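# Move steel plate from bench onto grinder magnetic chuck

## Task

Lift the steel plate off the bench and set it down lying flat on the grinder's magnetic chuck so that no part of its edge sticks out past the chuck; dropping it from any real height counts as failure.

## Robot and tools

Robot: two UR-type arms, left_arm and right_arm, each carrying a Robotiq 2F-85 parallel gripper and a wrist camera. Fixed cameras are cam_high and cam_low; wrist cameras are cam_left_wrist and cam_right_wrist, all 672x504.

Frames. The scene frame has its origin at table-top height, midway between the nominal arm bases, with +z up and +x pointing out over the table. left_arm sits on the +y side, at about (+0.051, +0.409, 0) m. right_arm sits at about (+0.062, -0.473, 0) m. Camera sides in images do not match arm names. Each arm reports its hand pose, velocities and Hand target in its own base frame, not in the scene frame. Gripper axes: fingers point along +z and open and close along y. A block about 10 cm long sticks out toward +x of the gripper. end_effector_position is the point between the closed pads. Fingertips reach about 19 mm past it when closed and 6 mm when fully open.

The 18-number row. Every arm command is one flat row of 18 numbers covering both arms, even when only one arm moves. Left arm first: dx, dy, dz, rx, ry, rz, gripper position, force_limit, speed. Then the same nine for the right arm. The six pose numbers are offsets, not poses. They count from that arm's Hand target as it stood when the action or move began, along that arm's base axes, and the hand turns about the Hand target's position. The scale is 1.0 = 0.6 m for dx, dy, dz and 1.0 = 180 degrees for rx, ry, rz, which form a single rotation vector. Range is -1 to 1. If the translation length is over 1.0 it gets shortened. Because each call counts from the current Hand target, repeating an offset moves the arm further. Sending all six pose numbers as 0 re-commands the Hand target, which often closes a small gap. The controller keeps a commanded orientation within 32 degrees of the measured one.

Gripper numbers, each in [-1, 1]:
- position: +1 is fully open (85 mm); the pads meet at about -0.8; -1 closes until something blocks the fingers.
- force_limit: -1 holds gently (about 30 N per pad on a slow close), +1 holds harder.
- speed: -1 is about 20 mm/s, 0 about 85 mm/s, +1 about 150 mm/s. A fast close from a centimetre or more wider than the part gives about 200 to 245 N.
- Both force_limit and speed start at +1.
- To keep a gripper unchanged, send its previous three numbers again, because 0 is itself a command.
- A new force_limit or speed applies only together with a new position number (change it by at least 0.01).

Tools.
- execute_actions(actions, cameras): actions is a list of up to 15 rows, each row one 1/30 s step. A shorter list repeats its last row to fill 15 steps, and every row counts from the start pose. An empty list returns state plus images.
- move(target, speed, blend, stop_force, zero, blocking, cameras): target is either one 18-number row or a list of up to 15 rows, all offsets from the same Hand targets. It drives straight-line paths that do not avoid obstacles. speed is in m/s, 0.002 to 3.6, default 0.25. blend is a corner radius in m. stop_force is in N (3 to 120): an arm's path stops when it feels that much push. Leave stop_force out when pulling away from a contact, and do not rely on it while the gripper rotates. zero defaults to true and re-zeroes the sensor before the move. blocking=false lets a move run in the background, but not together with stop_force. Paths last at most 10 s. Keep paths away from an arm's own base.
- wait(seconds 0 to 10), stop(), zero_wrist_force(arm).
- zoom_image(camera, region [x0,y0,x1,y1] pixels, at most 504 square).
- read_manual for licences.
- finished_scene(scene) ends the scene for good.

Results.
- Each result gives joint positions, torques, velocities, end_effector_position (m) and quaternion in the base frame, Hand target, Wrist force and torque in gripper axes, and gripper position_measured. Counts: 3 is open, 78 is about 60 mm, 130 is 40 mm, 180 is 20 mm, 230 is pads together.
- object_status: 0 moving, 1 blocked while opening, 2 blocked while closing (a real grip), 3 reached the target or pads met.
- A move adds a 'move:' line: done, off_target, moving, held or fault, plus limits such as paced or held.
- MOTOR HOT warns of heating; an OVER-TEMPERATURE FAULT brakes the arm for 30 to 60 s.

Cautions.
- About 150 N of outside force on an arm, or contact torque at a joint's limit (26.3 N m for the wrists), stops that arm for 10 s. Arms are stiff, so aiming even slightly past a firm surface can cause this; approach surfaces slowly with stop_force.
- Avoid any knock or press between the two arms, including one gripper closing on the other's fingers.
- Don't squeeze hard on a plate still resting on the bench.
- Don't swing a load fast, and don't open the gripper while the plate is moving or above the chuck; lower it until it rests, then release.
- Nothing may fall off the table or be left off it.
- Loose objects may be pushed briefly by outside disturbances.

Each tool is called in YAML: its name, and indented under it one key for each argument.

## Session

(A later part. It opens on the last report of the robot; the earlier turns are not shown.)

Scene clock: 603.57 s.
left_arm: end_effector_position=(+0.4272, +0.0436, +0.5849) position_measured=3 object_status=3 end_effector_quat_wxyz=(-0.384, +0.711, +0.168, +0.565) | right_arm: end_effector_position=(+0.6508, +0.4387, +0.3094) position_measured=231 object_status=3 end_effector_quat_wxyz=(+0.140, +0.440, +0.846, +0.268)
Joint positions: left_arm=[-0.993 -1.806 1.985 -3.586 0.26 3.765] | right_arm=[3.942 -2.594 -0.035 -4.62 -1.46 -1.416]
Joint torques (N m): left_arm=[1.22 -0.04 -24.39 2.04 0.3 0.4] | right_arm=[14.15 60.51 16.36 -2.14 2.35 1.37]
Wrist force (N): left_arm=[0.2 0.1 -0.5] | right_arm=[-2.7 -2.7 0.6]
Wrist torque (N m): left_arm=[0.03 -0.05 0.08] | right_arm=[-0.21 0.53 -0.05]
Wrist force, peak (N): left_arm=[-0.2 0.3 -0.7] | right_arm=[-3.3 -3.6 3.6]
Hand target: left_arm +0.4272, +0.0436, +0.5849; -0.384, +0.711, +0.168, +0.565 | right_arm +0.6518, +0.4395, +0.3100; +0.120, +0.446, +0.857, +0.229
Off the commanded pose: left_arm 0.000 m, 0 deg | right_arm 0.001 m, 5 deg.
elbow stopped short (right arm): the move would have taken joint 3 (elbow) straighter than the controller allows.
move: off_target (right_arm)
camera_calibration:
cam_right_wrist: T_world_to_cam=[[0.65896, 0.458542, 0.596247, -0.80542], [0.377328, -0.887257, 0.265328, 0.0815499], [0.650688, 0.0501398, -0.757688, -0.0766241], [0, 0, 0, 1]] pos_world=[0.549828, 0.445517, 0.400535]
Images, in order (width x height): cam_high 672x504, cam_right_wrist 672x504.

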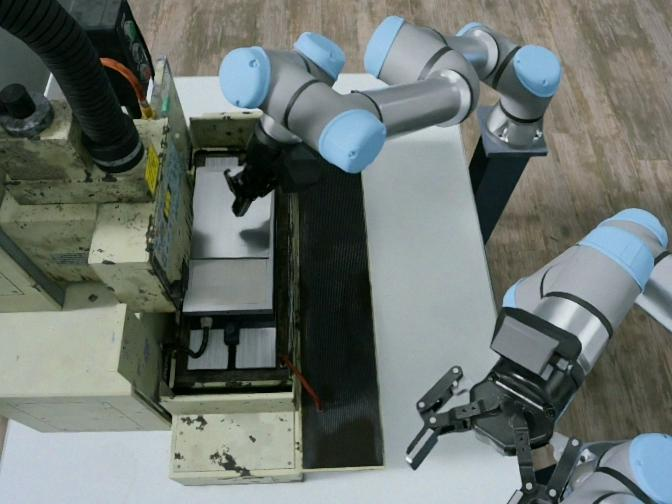

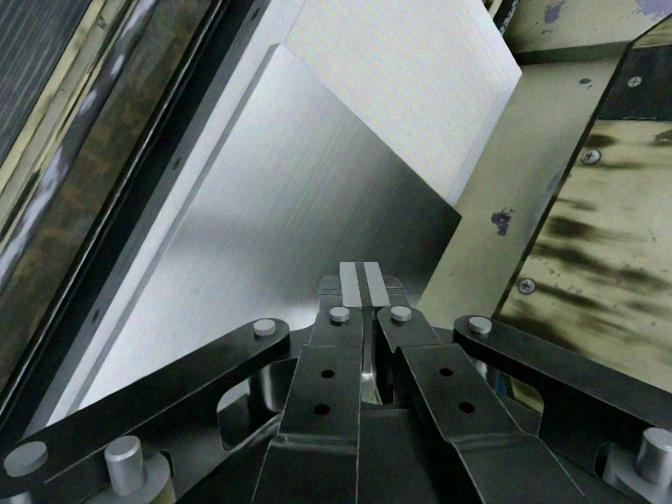

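zoom_image:
  camera: "cam_right_wrist"
  region: [390, 150, 530, 290]

zoom_image:
  camera: "cam_right_wrist"
  region: [200, 20, 340, 160]

Scaled by 3.600 from the camera's 672x504 image, which has a finer 960x720 frame.

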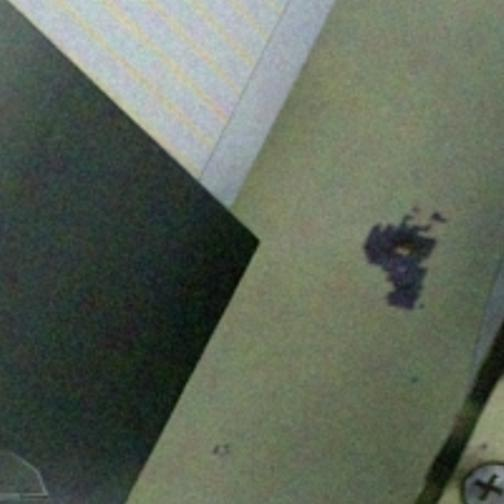

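Scaled by 3.600 from the camera's 672x504 image, which has a finer 960x720 frame.

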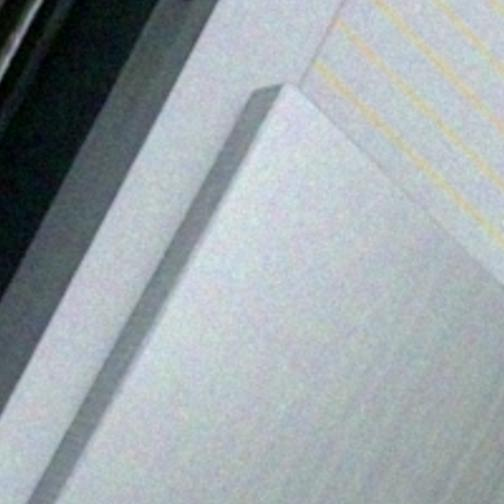

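move:
  target: [0,0,0,0,0,0,1,1,1,-0.018,-0.052,-0.025,0,0,0,-1,0.3,-1]
  speed: 0.1

move:
  target: [0,0,0,0,0,0,1,1,1,0,0,-0.09,0,0,0,-1,0.3,-1]
  speed: 0.01
  stop_force: 20
  cameras: ["cam_high","cam_right_wrist"]

Scene clock: 618.30 s.
left_arm: end_effector_position=(+0.4272, +0.0436, +0.5849) position_measured=3 object_status=3 end_effector_quat_wxyz=(-0.384, +0.711, +0.168, +0.565) | right_arm: end_effector_position=(+0.6411, +0.4082, +0.2951) position_measured=231 object_status=3 end_effector_quat_wxyz=(+0.120, +0.446, +0.857, +0.229)
Joint positions: left_arm=[-0.993 -1.806 1.985 -3.586 0.26 3.765] | right_arm=[3.912 -2.512 -0.226 -4.598 -1.491 -1.432]
Joint torques (N m): left_arm=[1.34 -0.11 -23.19 1.71 0.63 0.25] | right_arm=[13.45 53.54 29.24 -3 2.53 2.96]
Wrist force (N): left_arm=[0.1 0.2 -0.4] | right_arm=[-2.7 -2.8 0.5]
Wrist torque (N m): left_arm=[0.05 -0.02 0.07] | right_arm=[-0.25 0.51 -0.02]
Wrist force, peak (N): left_arm=[0.3 0.4 -0.6] | right_arm=[-3.7 -3.3 0.6]
Hand target: left_arm +0.4272, +0.0436, +0.5849; -0.384, +0.711, +0.168, +0.565 | right_arm +0.6410, +0.4083, +0.2950; +0.120, +0.446, +0.857, +0.229
Off the commanded pose: left_arm 0.000 m, 0 deg | right_arm 0.000 m, 0 deg.
move: done

Scene clock: 621.30 s.
left_arm: end_effector_position=(+0.4272, +0.0436, +0.5849) position_measured=3 object_status=3 end_effector_quat_wxyz=(-0.384, +0.711, +0.168, +0.565) | right_arm: end_effector_position=(+0.6410, +0.4083, +0.2744) position_measured=231 object_status=3 end_effector_quat_wxyz=(+0.120, +0.446, +0.857, +0.229)
Joint positions: left_arm=[-0.993 -1.806 1.985 -3.586 0.26 3.765] | right_arm=[3.913 -2.456 -0.388 -4.492 -1.491 -1.432]
Joint torques (N m): left_arm=[2.72 -0.74 -24.89 2.25 0.73 0.46] | right_arm=[10.52 37.21 23.34 -1.83 1.3 2.97]
Wrist force (N): left_arm=[0.1 0.0 -0.6] | right_arm=[-2.5 3.9 -16.8]
Wrist torque (N m): left_arm=[0.03 -0.02 0.07] | right_arm=[-0.35 0.50 -0.05]
Wrist force, peak (N): left_arm=[0.4 0.3 -0.6] | right_arm=[-2.3 6.3 -27.1]
Hand target: left_arm +0.4272, +0.0436, +0.5849; -0.384, +0.711, +0.168, +0.565 | right_arm +0.6410, +0.4083, +0.2744; +0.120, +0.446, +0.857, +0.229 (not the last commanded pose)
Off the commanded pose: left_arm 0.000 m, 0 deg | right_arm 0.033 m, 0 deg.
move: contact (right_arm)
camera_calibration:
cam_right_wrist: T_world_to_cam=[[0.700572, 0.487511, 0.521087, -0.782085], [0.398248, -0.873055, 0.281379, 0.0439239], [0.592113, 0.010396, -0.805788, -0.028312], [0, 0, 0, 1]] pos_world=[0.547178, 0.419917, 0.372362]
Images, in order (width x height): cam_high 672x504, cam_right_wrist 672x504.

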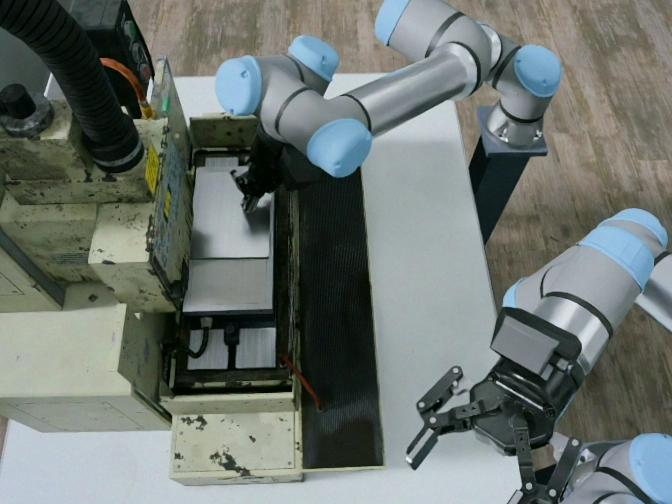

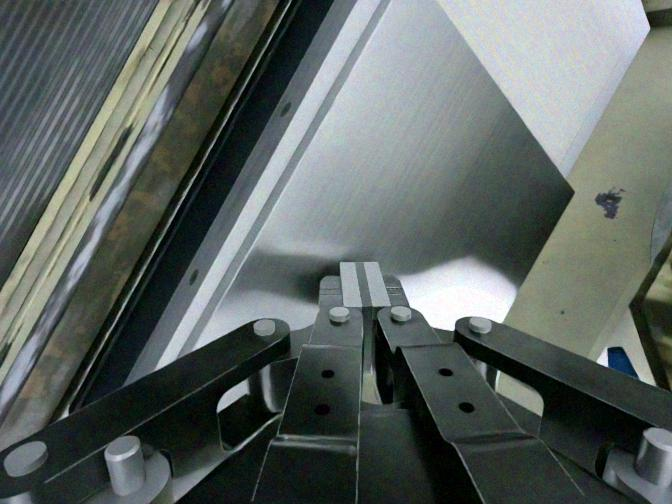

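move:
  target: [0,0,0,0,0,0,1,1,1,-0.0067,0,0,0,0,0,-1,0.3,-1]
  speed: 0.01
  cameras: ["cam_high","cam_right_wrist"]

zoom_image:
  camera: "cam_right_wrist"
  region: [390, 100, 660, 300]

zoom_image:
  camera: "cam_high"
  region: [175, 150, 290, 320]

Scene clock: 627.93 s.
left_arm: end_effector_position=(+0.4272, +0.0436, +0.5849) position_measured=3 object_status=3 end_effector_quat_wxyz=(-0.384, +0.711, +0.168, +0.565) | right_arm: end_effector_position=(+0.6370, +0.4083, +0.2744) position_measured=231 object_status=3 end_effector_quat_wxyz=(+0.120, +0.446, +0.857, +0.229)
Joint positions: left_arm=[-0.993 -1.806 1.985 -3.586 0.26 3.765] | right_arm=[3.917 -2.436 -0.425 -4.475 -1.488 -1.428]
Joint torques (N m): left_arm=[1.7 -0.38 -23.1 2.04 0.87 0.45] | right_arm=[8.3 39.97 22.43 -4.58 0.58 1.82]
Wrist force (N): left_arm=[0.0 0.1 -0.4] | right_arm=[-6.7 8.6 -12.7]
Wrist torque (N m): left_arm=[0.03 -0.01 0.08] | right_arm=[-0.48 0.57 -0.13]
Wrist force, peak (N): left_arm=[0.3 0.4 -0.8] | right_arm=[-2.3 4.2 -19.1]
Hand target: left_arm +0.4272, +0.0436, +0.5849; -0.384, +0.711, +0.168, +0.565 | right_arm +0.6370, +0.4083, +0.2744; +0.120, +0.446, +0.857, +0.229
Off the commanded pose: left_arm 0.000 m, 0 deg | right_arm 0.000 m, 0 deg.
move: done
camera_calibration:
cam_right_wrist: T_world_to_cam=[[0.700543, 0.487511, 0.521127, -0.77926], [0.398299, -0.873054, 0.281308, 0.0456417], [0.592113, 0.010496, -0.805787, -0.0259275], [0, 0, 0, 1]] pos_world=[0.543078, 0.420017, 0.372362]
Images, in order (width x height): cam_high 672x504, cam_right_wrist 672x504.

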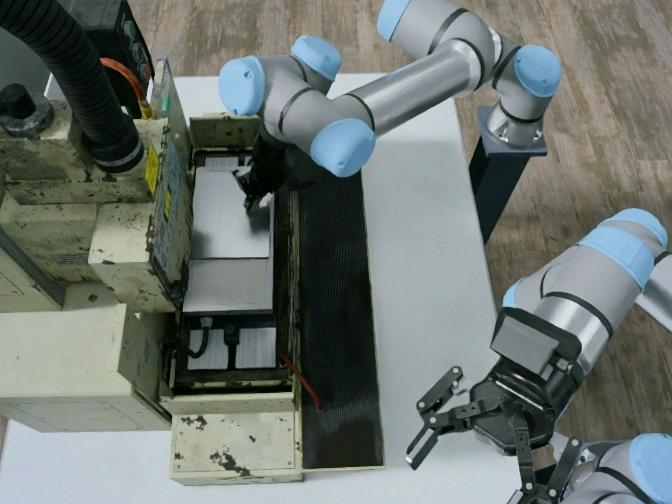

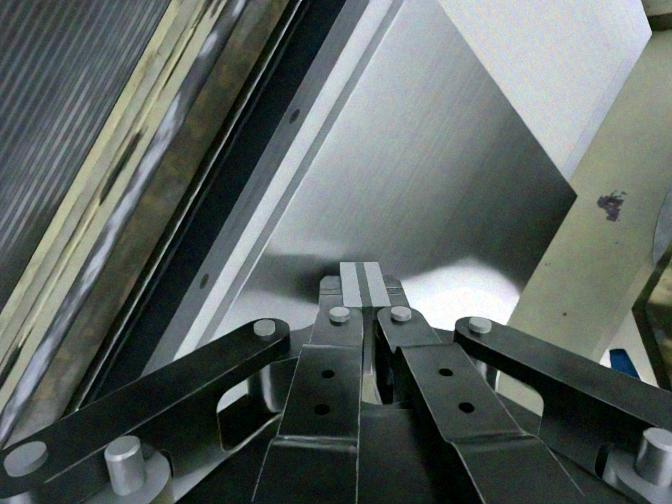

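Scaled by 1.867 from the camera's 672x504 image, which has a finer 960x720 frame.

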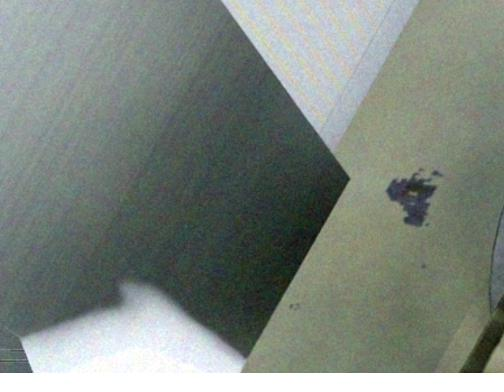

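Scaled by 2.965 from the camera's 672x504 image, which has a finer 960x720 frame.

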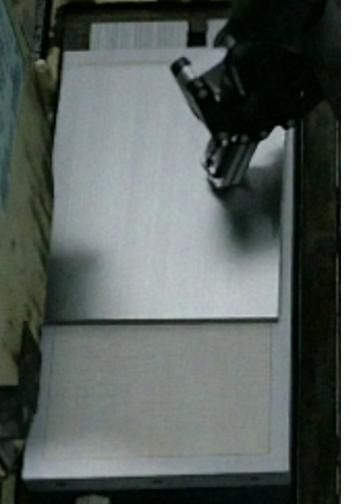

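move:
  target: [0,0,0,0,0,0,1,1,1,0,0,-0.05,0,0,0,-1,0.3,-1]
  speed: 0.006
  stop_force: 28

move:
  target: [0,0,0,0,0,0,1,1,1,-0.0083,0,0,0,0,0,-1,0.3,-1]
  speed: 0.01
  cameras: ["cam_high","cam_right_wrist"]

zoom_image:
  camera: "cam_right_wrist"
  region: [390, 100, 660, 300]

zoom_image:
  camera: "cam_high"
  region: [175, 150, 290, 320]

Scene clock: 679.13 s.
left_arm: end_effector_position=(+0.4272, +0.0436, +0.5849) position_measured=3 object_status=3 end_effector_quat_wxyz=(-0.384, +0.711, +0.168, +0.565) | right_arm: end_effector_position=(+0.6370, +0.4083, +0.2738) position_measured=231 object_status=3 end_effector_quat_wxyz=(+0.120, +0.446, +0.857, +0.230)
Joint positions: left_arm=[-0.993 -1.806 1.985 -3.586 0.26 3.765] | right_arm=[3.917 -2.435 -0.429 -4.472 -1.488 -1.428]
Joint torques (N m): left_arm=[2.71 -0.45 -24.01 1.96 0.67 0.61] | right_arm=[-9.19 20.58 13.1 -3.86 -3.31 -2.91]
Wrist force (N): left_arm=[-0.1 0.2 -0.5] | right_arm=[-4.8 14.4 -36.9]
Wrist torque (N m): left_arm=[0.06 0.00 0.08] | right_arm=[-0.50 0.49 -0.12]
Wrist force, peak (N): left_arm=[0.2 0.2 -0.8] | right_arm=[-5.1 16.2 -44.9]
Hand target: left_arm +0.4272, +0.0436, +0.5849; -0.384, +0.711, +0.168, +0.565 | right_arm +0.6370, +0.4083, +0.2738; +0.120, +0.446, +0.857, +0.230 (not the last commanded pose)
Off the commanded pose: left_arm 0.000 m, 0 deg | right_arm 0.029 m, 0 deg.
move: contact (right_arm)

Scene clock: 679.93 s.
left_arm: end_effector_position=(+0.4272, +0.0436, +0.5849) position_measured=3 object_status=3 end_effector_quat_wxyz=(-0.384, +0.711, +0.168, +0.565) | right_arm: end_effector_position=(+0.6320, +0.4084, +0.2738) position_measured=231 object_status=3 end_effector_quat_wxyz=(+0.120, +0.446, +0.857, +0.230)
Joint positions: left_arm=[-0.993 -1.806 1.985 -3.586 0.26 3.765] | right_arm=[3.923 -2.413 -0.471 -4.453 -1.485 -1.423]
Joint torques (N m): left_arm=[2.43 -0.7 -24.83 1.94 0.86 0.46] | right_arm=[9.08 22.82 11.51 -6.93 -1.26 1.65]
Wrist force (N): left_arm=[-0.1 0.4 0.0] | right_arm=[-10.6 22.6 -28.3]
Wrist torque (N m): left_arm=[0.08 0.01 0.07] | right_arm=[-0.70 0.50 -0.14]
Wrist force, peak (N): left_arm=[0.2 0.2 -0.6] | right_arm=[-10.5 25.5 -30.5]
Hand target: left_arm +0.4272, +0.0436, +0.5849; -0.384, +0.711, +0.168, +0.565 | right_arm +0.6321, +0.4083, +0.2738; +0.120, +0.446, +0.857, +0.230
Off the commanded pose: left_arm 0.000 m, 0 deg | right_arm 0.000 m, 0 deg.
move: done
camera_calibration:
cam_right_wrist: T_world_to_cam=[[0.700466, 0.487361, 0.52137, -0.775429], [0.398168, -0.873137, 0.281238, 0.0479338], [0.592291, 0.0105952, -0.805654, -0.0236378], [0, 0, 0, 1]] pos_world=[0.538077, 0.420017, 0.371761]
Images, in order (width x height): cam_high 672x504, cam_right_wrist 672x504.

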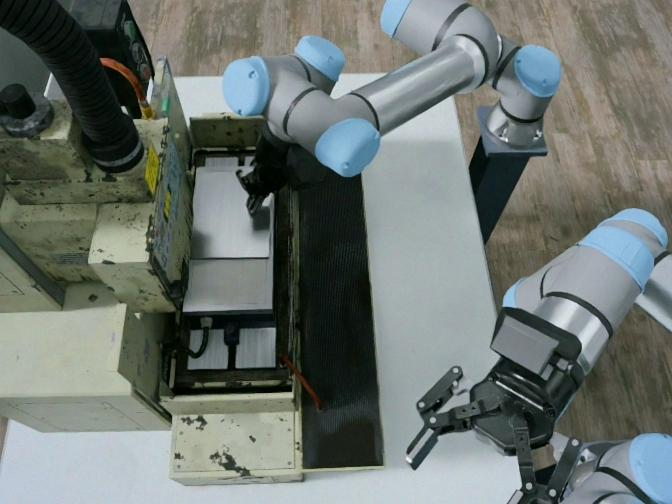

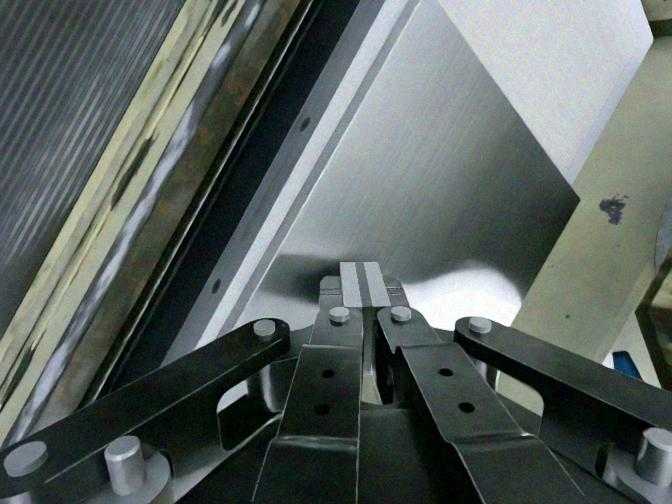

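Scaled by 1.867 from the camera's 672x504 image, which has a finer 960x720 frame.

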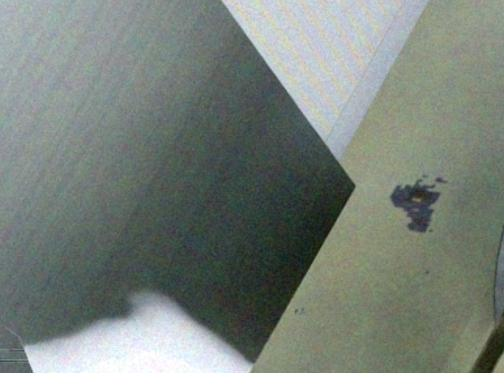

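Scaled by 2.965 from the camera's 672x504 image, which has a finer 960x720 frame.

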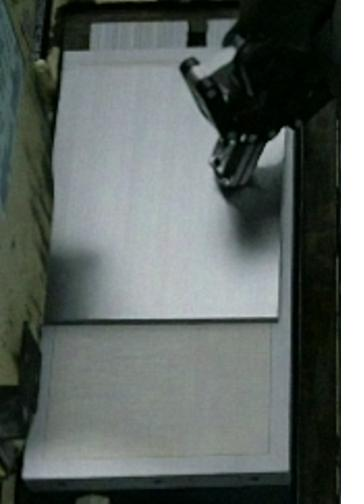

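move:
  target:
    - [0,0,0,0,0,0,1,1,1,0,0,0.05,0,0,0,-1,0.3,-1]
    - [0,0,0,0,0,0,1,1,1,-0.08,-0.10,0.17,0,0,0,-1,0.3,-1]
  speed: 0.15
  cameras: ["cam_right_wrist","cam_left_wrist","cam_low"]

Scene clock: 723.27 s.
left_arm: end_effector_position=(+0.4272, +0.0436, +0.5849) position_measured=3 object_status=3 end_effector_quat_wxyz=(-0.384, +0.711, +0.168, +0.565) | right_arm: end_effector_position=(+0.5841, +0.3483, +0.3757) position_measured=231 object_status=3 end_effector_quat_wxyz=(+0.120, +0.446, +0.857, +0.229)
Joint positions: left_arm=[-0.993 -1.806 1.985 -3.586 0.26 3.765] | right_arm=[3.906 -2.227 -0.527 -4.582 -1.494 -1.438]
Joint torques (N m): left_arm=[2.6 -0.78 -25.43 1.87 0.32 0.53] | right_arm=[13 56.05 29.46 -0.92 1.38 2.54]
Wrist force (N): left_arm=[0.0 0.1 -0.5] | right_arm=[-2.9 -3.3 0.6]
Wrist torque (N m): left_arm=[0.03 0.00 0.07] | right_arm=[-0.31 0.55 -0.01]
Wrist force, peak (N): left_arm=[0.0 0.3 -0.8] | right_arm=[-11.0 22.6 -29.4]
Hand target: left_arm +0.4272, +0.0436, +0.5849; -0.384, +0.711, +0.168, +0.565 | right_arm +0.5841, +0.3483, +0.3758; +0.120, +0.446, +0.857, +0.230
Off the commanded pose: left_arm 0.000 m, 0 deg | right_arm 0.000 m, 0 deg.
move: done
camera_calibration:
cam_left_wrist: T_world_to_cam=[[0.670729, -0.644806, -0.366535, -0.0341662], [-0.527526, -0.0673412, -0.846865, 0.743446], [0.521381, 0.761374, -0.38532, 0.0968615], [0, 0, 0, 1]] pos_world=[0.364602, -0.0457139, 0.654399]
cam_right_wrist: T_world_to_cam=[[0.700464, 0.487526, 0.521217, -0.765771], [0.398342, -0.873044, 0.28128, -0.0143062], [0.592177, 0.0105961, -0.805738, 0.0875023], [0, 0, 0, 1]] pos_world=[0.490278, 0.359917, 0.473661]
Images, in order (width x height): cam_low 672x504, cam_left_wrist 672x504, cam_right_wrist 672x504.

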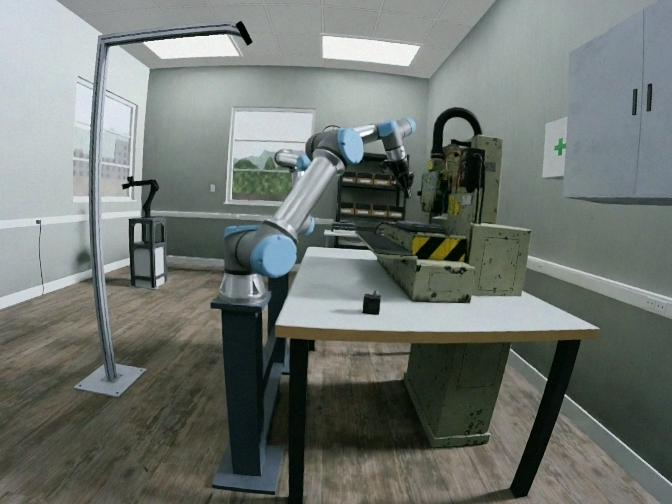

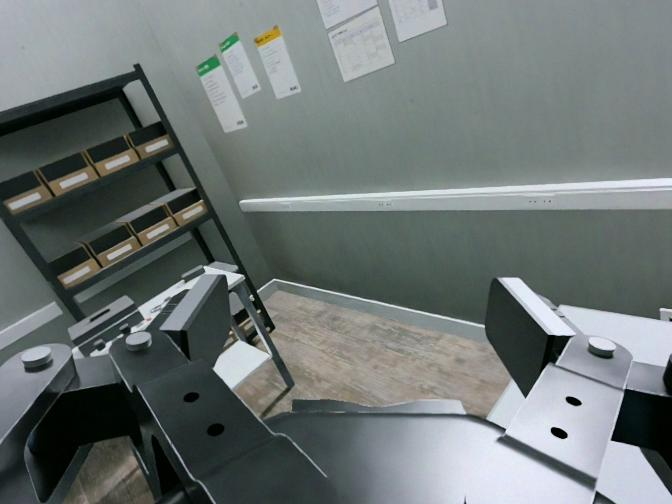

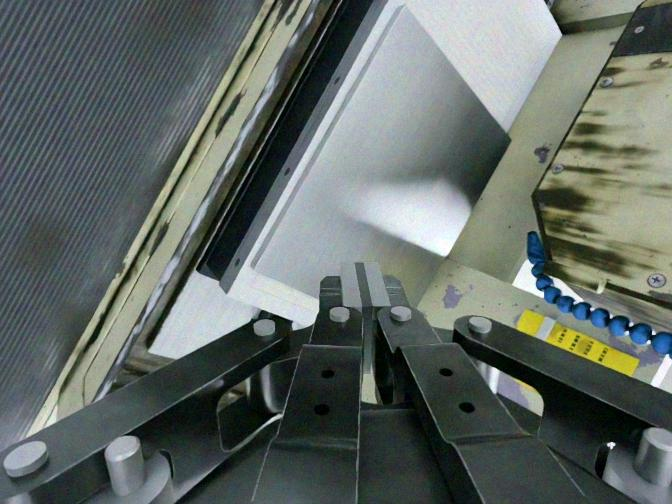

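move:
  target:
    - [0,0,0,0,0,0,1,1,1,0.02,-0.12,0.05,0.1906,-0.1409,0.1963,-1,0.3,-1]
    - [0,0,0,0,0,0,1,1,1,0.198,-0.133,-0.076,0.1906,-0.1409,0.1963,-1,0.3,-1]
  speed: 0.15
  blend: [0.02,0]
  cameras: ["cam_high","cam_right_wrist"]

zoom_image:
  camera: "cam_high"
  region: [175, 120, 290, 290]

Scene clock: 742.27 s.
left_arm: end_effector_position=(+0.4272, +0.0436, +0.5849) position_measured=3 object_status=3 end_effector_quat_wxyz=(-0.384, +0.711, +0.168, +0.565) | right_arm: end_effector_position=(+0.7028, +0.2684, +0.3303) position_measured=231 object_status=3 end_effector_quat_wxyz=(+0.092, +0.126, +0.799, +0.580)
Joint positions: left_arm=[-0.993 -1.806 1.985 -3.586 0.26 3.765] | right_arm=[3.413 -2.267 -0.856 -3.693 -2.486 -2.009]
Joint torques (N m): left_arm=[2.95 -0.09 -25.17 1.79 0.66 0.42] | right_arm=[13.3 52.16 22.43 1.25 1.77 2.68]
Wrist force (N): left_arm=[0.2 0.1 -0.2] | right_arm=[-3.1 -3.4 -1.3]
Wrist torque (N m): left_arm=[0.03 -0.05 0.07] | right_arm=[-0.11 0.74 -0.19]
Wrist force, peak (N): left_arm=[0.0 0.5 -0.7] | right_arm=[-4.8 -5.0 -0.4]
Hand target: left_arm +0.4272, +0.0436, +0.5849; -0.384, +0.711, +0.168, +0.565 | right_arm +0.7029, +0.2685, +0.3302; +0.092, +0.126, +0.799, +0.580
Off the commanded pose: left_arm 0.000 m, 0 deg | right_arm 0.000 m, 0 deg.
move: done
camera_calibration:
cam_right_wrist: T_world_to_cam=[[0.0905979, 0.271408, 0.958191, -0.443971], [0.799522, -0.59347, 0.0925052, -0.413185], [0.593764, 0.757714, -0.270764, -0.396887], [0, 0, 0, 1]] pos_world=[0.606231, 0.176012, 0.356168]
Images, in order (width x height): cam_high 672x504, cam_right_wrist 672x504.

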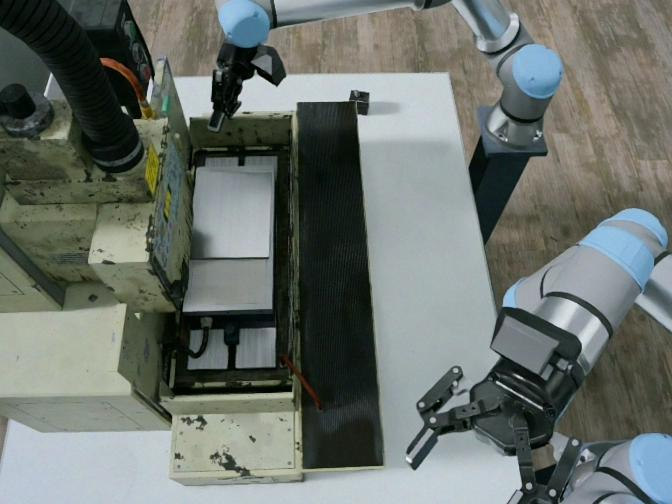

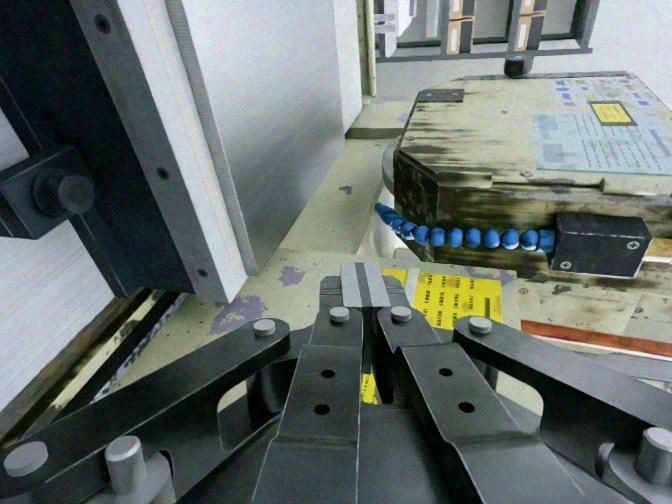

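Scaled by 2.965 from the camera's 672x504 image, which has a finer 960x720 frame.

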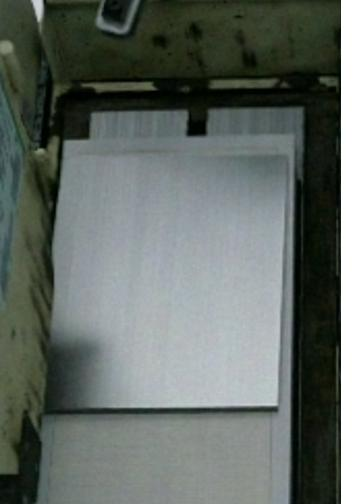

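zoom_image:
  camera: "cam_right_wrist"
  region: [160, 200, 300, 310]

Scaled by 3.600 from the camera's 672x504 image, which has a finer 960x720 frame.

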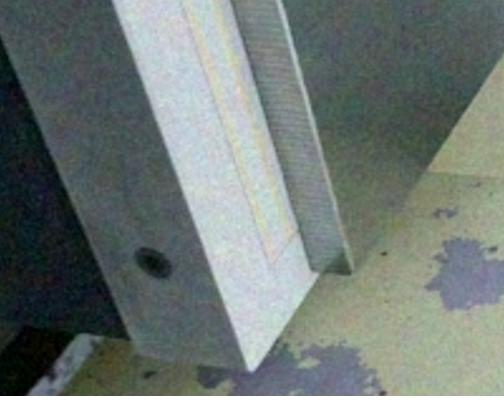

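move:
  target:
    - [0,0,0,0,0,0,1,1,1,0.002,0.033,-0.06,0,0,0,-1,0.3,-1]
    - [0,0,0,0,0,0,1,1,1,0.002,0.033,-0.115,0,0,0,-1,0.3,-1]
  speed: [0.1,0.015]
  stop_force: 5
  cameras: ["cam_right_wrist"]

zoom_image:
  camera: "cam_right_wrist"
  region: [200, 150, 420, 330]

Scene clock: 760.67 s.
left_arm: end_effector_position=(+0.4272, +0.0436, +0.5849) position_measured=3 object_status=3 end_effector_quat_wxyz=(-0.384, +0.711, +0.168, +0.565) | right_arm: end_effector_position=(+0.7041, +0.2883, +0.2612) position_measured=231 object_status=3 end_effector_quat_wxyz=(+0.092, +0.126, +0.799, +0.580)
Joint positions: left_arm=[-0.993 -1.806 1.985 -3.586 0.26 3.765] | right_arm=[3.443 -2.283 -1.003 -3.51 -2.46 -1.984]
Joint torques (N m): left_arm=[2.89 0.17 -26.07 1.74 0.66 0.22] | right_arm=[-9.44 64.52 33.15 -1.71 -1.83 1.84]
Wrist force (N): left_arm=[0.2 0.0 -0.8] | right_arm=[-2.7 -3.9 -1.2]
Wrist torque (N m): left_arm=[0.02 -0.05 0.07] | right_arm=[-0.18 0.68 -0.25]
Wrist force, peak (N): left_arm=[0.2 0.0 -0.8] | right_arm=[-2.7 -4.8 -0.4]
Hand target: left_arm +0.4272, +0.0436, +0.5849; -0.384, +0.711, +0.168, +0.565 | right_arm +0.7041, +0.2883, +0.2612; +0.092, +0.126, +0.799, +0.580
Off the commanded pose: left_arm 0.000 m, 0 deg | right_arm 0.000 m, 0 deg.
move: done
camera_calibration:
cam_right_wrist: T_world_to_cam=[[0.0907996, 0.271371, 0.958182, -0.383479], [0.79951, -0.593514, 0.0923284, -0.395884], [0.593749, 0.757693, -0.270855, -0.431322], [0, 0, 0, 1]] pos_world=[0.60743, 0.195912, 0.287168]
Images, in order (width x height): cam_right_wrist 672x504.

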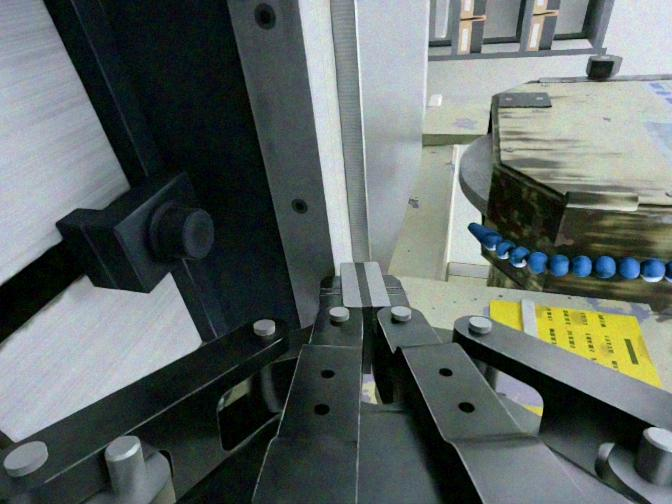

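Scaled by 2.291 from the camera's 672x504 image, which has a finer 960x720 frame.

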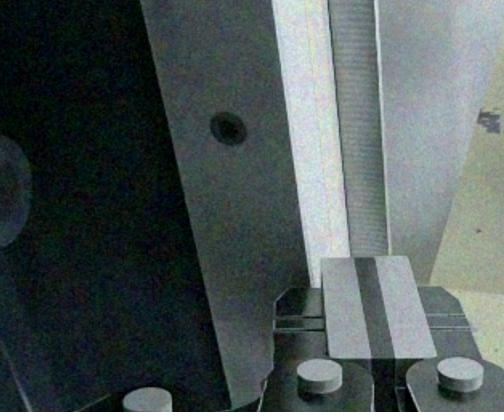

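move:
  target: [0,0,0,0,0,0,1,1,1,0.0008,0,0.007,0,0,0,-1,0.3,-1]
  speed: 0.03

move:
  target: [0,0,0,0,0,0,1,1,1,0,0.05,0,0,0,0,-1,0.3,-1]
  speed: 0.01
  stop_force: 5
  cameras: ["cam_right_wrist","cam_high"]

zoom_image:
  camera: "cam_right_wrist"
  region: [200, 150, 420, 330]

zoom_image:
  camera: "cam_high"
  region: [175, 120, 290, 290]

Scene clock: 769.10 s.
left_arm: end_effector_position=(+0.4272, +0.0436, +0.5849) position_measured=3 object_status=3 end_effector_quat_wxyz=(-0.384, +0.711, +0.168, +0.565) | right_arm: end_effector_position=(+0.7045, +0.2883, +0.2655) position_measured=231 object_status=3 end_effector_quat_wxyz=(+0.092, +0.126, +0.799, +0.580)
Joint positions: left_arm=[-0.993 -1.806 1.985 -3.586 0.26 3.765] | right_arm=[3.443 -2.283 -0.993 -3.521 -2.46 -1.984]
Joint torques (N m): left_arm=[4.17 -0.49 -25.98 1.79 0.66 0.44] | right_arm=[-11.53 64.55 21.94 0.22 -3.58 -2.86]
Wrist force (N): left_arm=[0.2 0.2 -0.6] | right_arm=[-2.8 -3.8 -1.5]
Wrist torque (N m): left_arm=[0.05 -0.05 0.07] | right_arm=[-0.17 0.70 -0.25]
Wrist force, peak (N): left_arm=[-0.2 0.4 -0.7] | right_arm=[-2.8 -4.2 -1.5]
Hand target: left_arm +0.4272, +0.0436, +0.5849; -0.384, +0.711, +0.168, +0.565 | right_arm +0.7045, +0.2883, +0.2654; +0.092, +0.126, +0.799, +0.580
Off the commanded pose: left_arm 0.000 m, 0 deg | right_arm 0.000 m, 0 deg.
move: done

Scene clock: 772.23 s.
left_arm: end_effector_position=(+0.4272, +0.0436, +0.5849) position_measured=3 object_status=3 end_effector_quat_wxyz=(-0.384, +0.711, +0.168, +0.565) | right_arm: end_effector_position=(+0.7045, +0.3087, +0.2654) position_measured=231 object_status=3 end_effector_quat_wxyz=(+0.092, +0.126, +0.799, +0.580)
Joint positions: left_arm=[-0.993 -1.806 1.985 -3.586 0.26 3.765] | right_arm=[3.474 -2.284 -0.989 -3.506 -2.432 -1.96]
Joint torques (N m): left_arm=[4.99 -1.03 -25.41 1.72 0.52 0.21] | right_arm=[-10.84 58.59 15.85 -1.63 -3.24 -2.99]
Wrist force (N): left_arm=[0.1 0.2 -0.7] | right_arm=[-3.0 -3.7 -2.1]
Wrist torque (N m): left_arm=[0.06 -0.03 0.07] | right_arm=[-0.15 0.68 -0.26]
Wrist force, peak (N): left_arm=[0.0 0.6 -0.6] | right_arm=[-3.6 -5.2 -7.6]
Hand target: left_arm +0.4272, +0.0436, +0.5849; -0.384, +0.711, +0.168, +0.565 | right_arm +0.7045, +0.3086, +0.2654; +0.092, +0.126, +0.799, +0.580 (not the last commanded pose)
Off the commanded pose: left_arm 0.000 m, 0 deg | right_arm 0.010 m, 0 deg.
move: contact (right_arm)
camera_calibration:
cam_right_wrist: T_world_to_cam=[[0.0908218, 0.271355, 0.958185, -0.392972], [0.799508, -0.593521, 0.0923018, -0.384603], [0.59375, 0.757693, -0.270855, -0.445889], [0, 0, 0, 1]] pos_world=[0.60793, 0.216212, 0.291268]
Images, in order (width x height): cam_high 672x504, cam_right_wrist 672x504.

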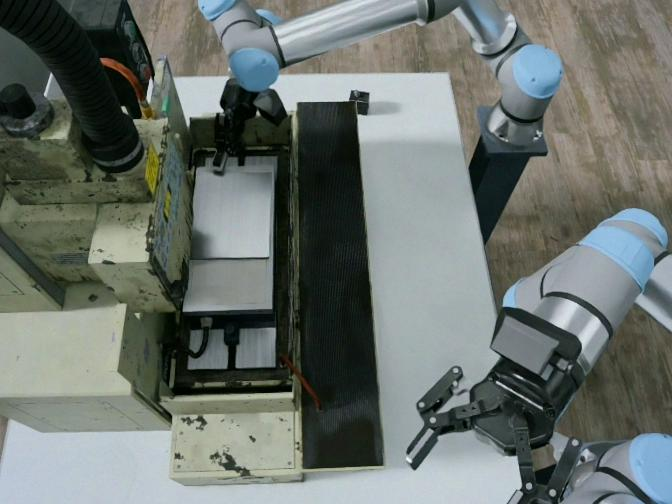

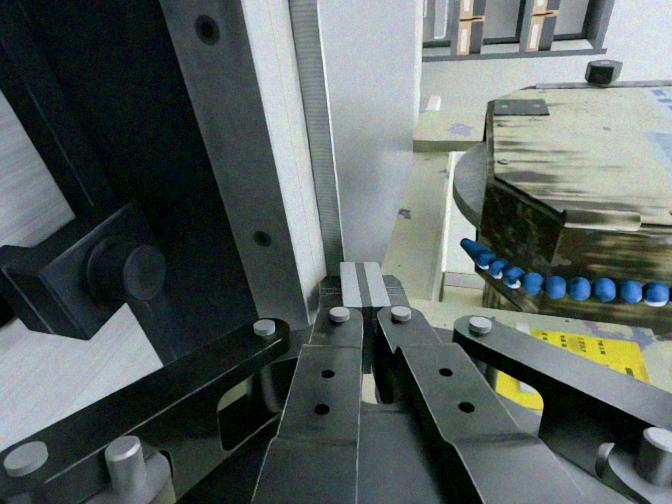

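Scaled by 2.291 from the camera's 672x504 image, which has a finer 960x720 frame.

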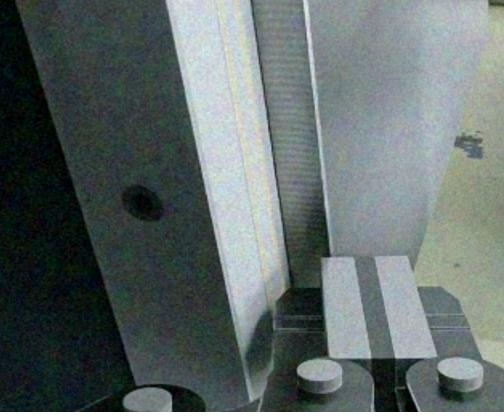

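Scaled by 2.965 from the camera's 672x504 image, which has a finer 960x720 frame.

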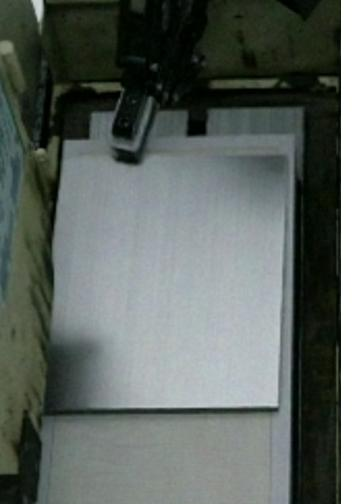

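move:
  target: [0,0,0,0,0,0,1,1,1,-0.001,0.0065,0,0,0,0,-1,0.3,-1]
  speed: 0.01
  cameras: ["cam_right_wrist","cam_high"]

zoom_image:
  camera: "cam_high"
  region: [175, 120, 290, 290]

Scene clock: 778.97 s.
left_arm: end_effector_position=(+0.4272, +0.0436, +0.5849) position_measured=3 object_status=3 end_effector_quat_wxyz=(-0.384, +0.711, +0.168, +0.565) | right_arm: end_effector_position=(+0.7039, +0.3126, +0.2654) position_measured=231 object_status=3 end_effector_quat_wxyz=(+0.092, +0.126, +0.799, +0.580)
Joint positions: left_arm=[-0.993 -1.806 1.985 -3.586 0.26 3.765] | right_arm=[3.481 -2.283 -0.99 -3.502 -2.427 -1.956]
Joint torques (N m): left_arm=[4.32 0.47 -24.78 1.71 0.64 0.29] | right_arm=[9.43 65.14 14.1 0.76 -0.51 2.26]
Wrist force (N): left_arm=[-0.1 0.3 -0.5] | right_arm=[-6.5 -4.6 -7.6]
Wrist torque (N m): left_arm=[0.07 0.00 0.07] | right_arm=[-0.19 0.71 -0.30]
Wrist force, peak (N): left_arm=[0.5 0.4 -0.7] | right_arm=[-6.2 -4.6 -9.0]
Hand target: left_arm +0.4272, +0.0436, +0.5849; -0.384, +0.711, +0.168, +0.565 | right_arm +0.7039, +0.3125, +0.2654; +0.092, +0.126, +0.799, +0.580
Off the commanded pose: left_arm 0.000 m, 0 deg | right_arm 0.000 m, 0 deg.
move: done
camera_calibration:
cam_right_wrist: T_world_to_cam=[[0.0908294, 0.271349, 0.958186, -0.394103], [0.799507, -0.593524, 0.0922927, -0.381755], [0.59375, 0.757693, -0.270855, -0.448537], [0, 0, 0, 1]] pos_world=[0.60733, 0.220212, 0.291368]
Images, in order (width x height): cam_high 672x504, cam_right_wrist 672x504.

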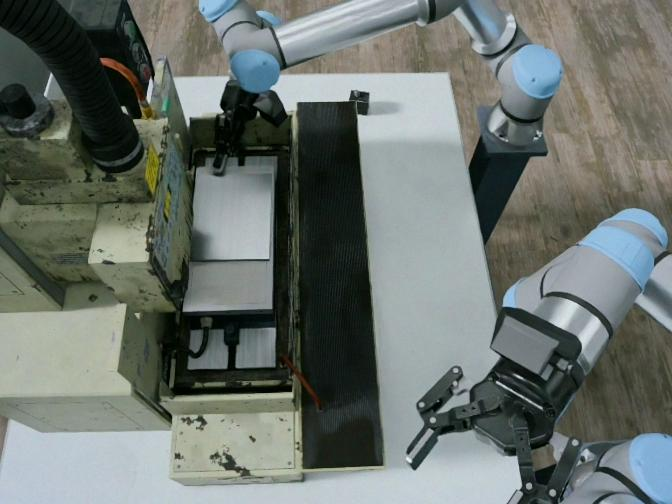

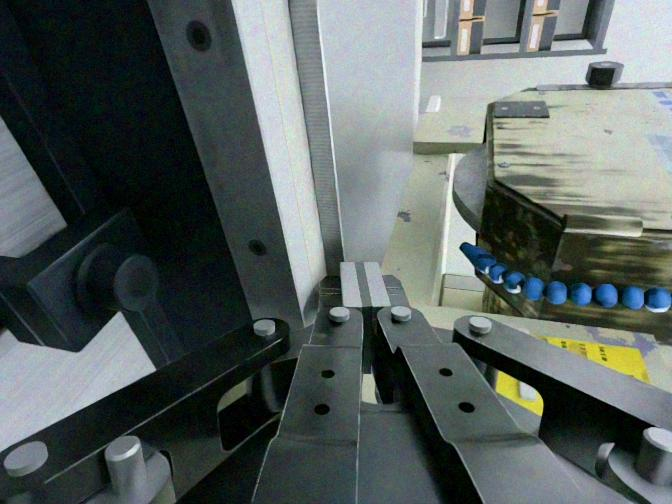

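Scaled by 2.965 from the camera's 672x504 image, which has a finer 960x720 frame.

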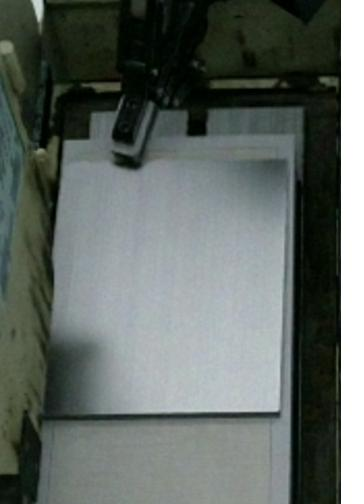

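move:
  target: [0,0,0,0,0,0,1,1,1,-0.0045,0.0068,0,0,0,0,-1,0.3,-1]
  speed: 0.01
  cameras: ["cam_right_wrist","cam_high"]

zoom_image:
  camera: "cam_high"
  region: [175, 120, 290, 290]

zoom_image:
  camera: "cam_high"
  region: [175, 220, 290, 320]

Scene clock: 786.27 s.
left_arm: end_effector_position=(+0.4272, +0.0436, +0.5849) position_measured=3 object_status=3 end_effector_quat_wxyz=(-0.384, +0.711, +0.168, +0.565) | right_arm: end_effector_position=(+0.7012, +0.3167, +0.2654) position_measured=231 object_status=3 end_effector_quat_wxyz=(+0.092, +0.126, +0.799, +0.580)
Joint positions: left_arm=[-0.993 -1.806 1.985 -3.586 0.26 3.765] | right_arm=[3.488 -2.275 -1.002 -3.493 -2.42 -1.95]
Joint torques (N m): left_arm=[4.83 0.86 -24.27 1.69 0.78 0.43] | right_arm=[7.55 55.84 22.33 0.02 -0.6 2.24]
Wrist force (N): left_arm=[0.2 0.2 -0.5] | right_arm=[-7.0 -3.7 -7.7]
Wrist torque (N m): left_arm=[0.04 -0.04 0.07] | right_arm=[-0.16 0.71 -0.28]
Wrist force, peak (N): left_arm=[0.1 0.5 -0.6] | right_arm=[-8.2 -4.3 -8.3]
Hand target: left_arm +0.4272, +0.0436, +0.5849; -0.384, +0.711, +0.168, +0.565 | right_arm +0.7012, +0.3166, +0.2654; +0.092, +0.126, +0.799, +0.580
Off the commanded pose: left_arm 0.000 m, 0 deg | right_arm 0.000 m, 0 deg.
move: done
camera_calibration:
cam_right_wrist: T_world_to_cam=[[0.0908294, 0.271349, 0.958186, -0.39497], [0.799507, -0.593524, 0.0922927, -0.377163], [0.59375, 0.757693, -0.270855, -0.45004], [0, 0, 0, 1]] pos_world=[0.60463, 0.224312, 0.291368]
Images, in order (width x height): cam_high 672x504, cam_right_wrist 672x504.

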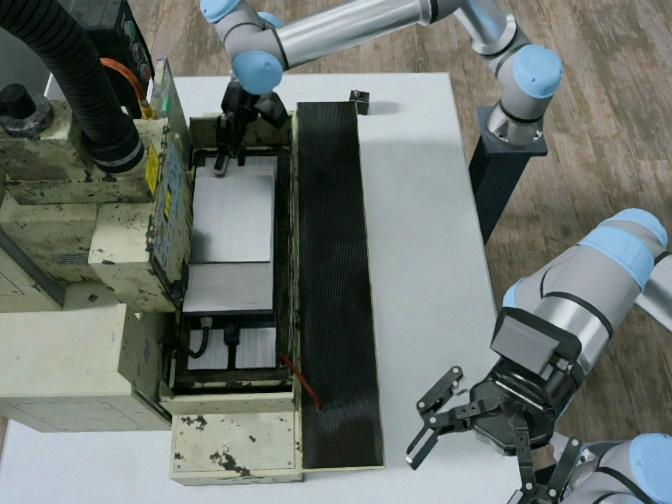

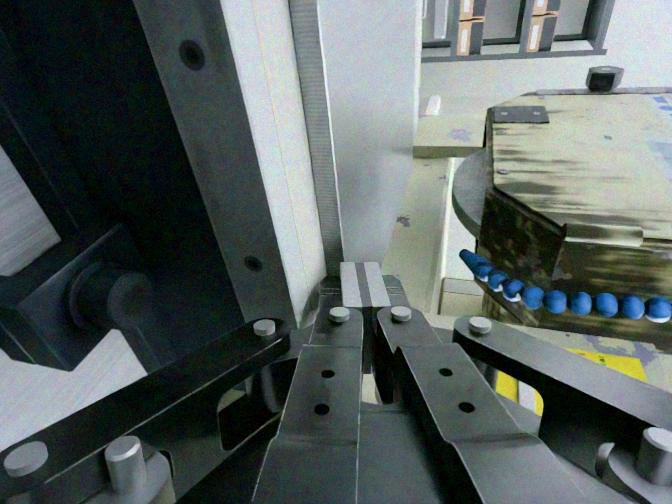

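Scaled by 2.965 from the camera's 672x504 image, which has a finer 960x720 frame.

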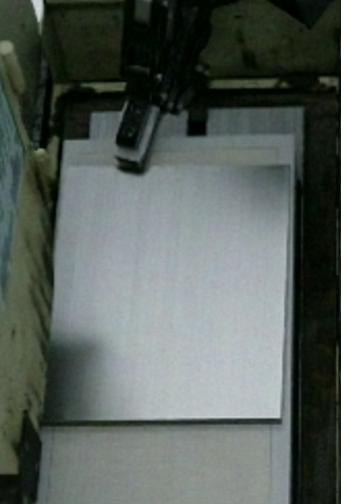

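Scaled by 4.383 from the camera's 672x504 image, which has a finer 960x720 frame.

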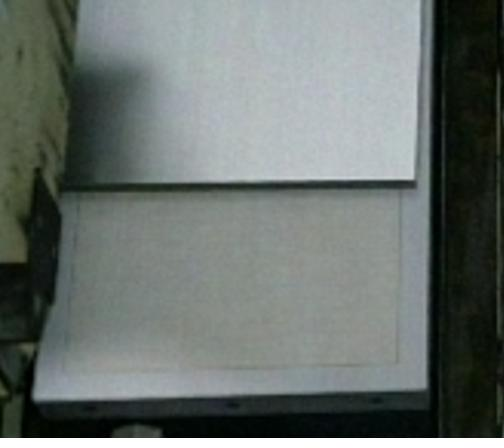

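move:
  target: [0,0,0,0,0,0,1,1,1,-0.009,0.0135,0,0,0,0,-1,0.3,-1]
  speed: 0.01
  cameras: ["cam_high"]

zoom_image:
  camera: "cam_high"
  region: [175, 140, 290, 240]

zoom_image:
  camera: "cam_high"
  region: [175, 220, 290, 320]

Scene clock: 795.67 s.
left_arm: end_effector_position=(+0.4272, +0.0436, +0.5849) position_measured=3 object_status=3 end_effector_quat_wxyz=(-0.384, +0.711, +0.168, +0.565) | right_arm: end_effector_position=(+0.6958, +0.3248, +0.2654) position_measured=231 object_status=3 end_effector_quat_wxyz=(+0.092, +0.126, +0.799, +0.580)
Joint positions: left_arm=[-0.993 -1.806 1.985 -3.586 0.26 3.765] | right_arm=[3.504 -2.262 -1.025 -3.477 -2.406 -1.94]
Joint torques (N m): left_arm=[4.01 -0.37 -25.5 1.61 0.59 0.26] | right_arm=[7.5 55.26 21.93 0.3 -0.57 2.3]
Wrist force (N): left_arm=[0.1 0.1 -0.5] | right_arm=[-7.3 -3.7 -7.5]
Wrist torque (N m): left_arm=[0.03 -0.02 0.07] | right_arm=[-0.14 0.76 -0.28]
Wrist force, peak (N): left_arm=[0.3 0.2 -0.8] | right_arm=[-8.1 -4.0 -8.8]
Hand target: left_arm +0.4272, +0.0436, +0.5849; -0.384, +0.711, +0.168, +0.565 | right_arm +0.6958, +0.3247, +0.2654; +0.092, +0.126, +0.799, +0.580
Off the commanded pose: left_arm 0.000 m, 0 deg | right_arm 0.000 m, 0 deg.
move: done
Images, in order (width x height): cam_high 672x504.

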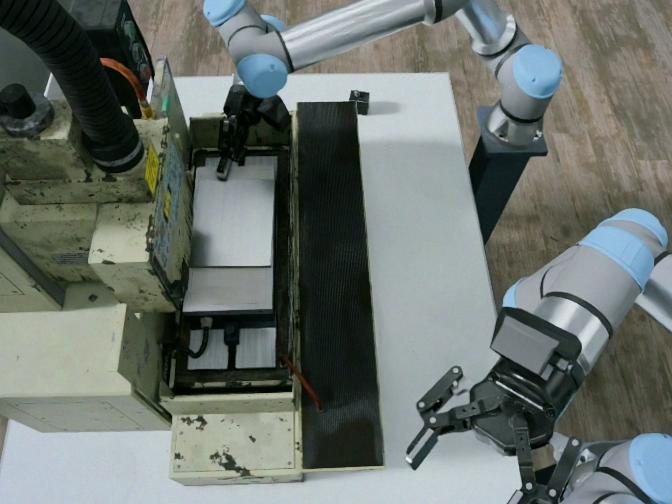

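Scaled by 4.383 from the camera's 672x504 image, which has a finer 960x720 frame.

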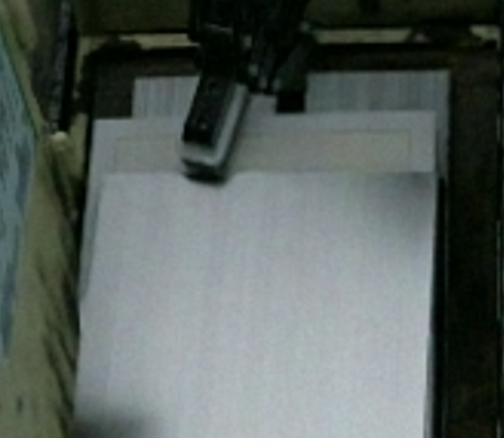

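Scaled by 4.383 from the camera's 672x504 image, which has a finer 960x720 frame.

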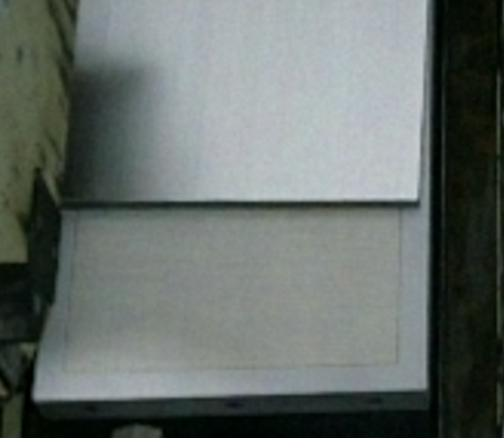

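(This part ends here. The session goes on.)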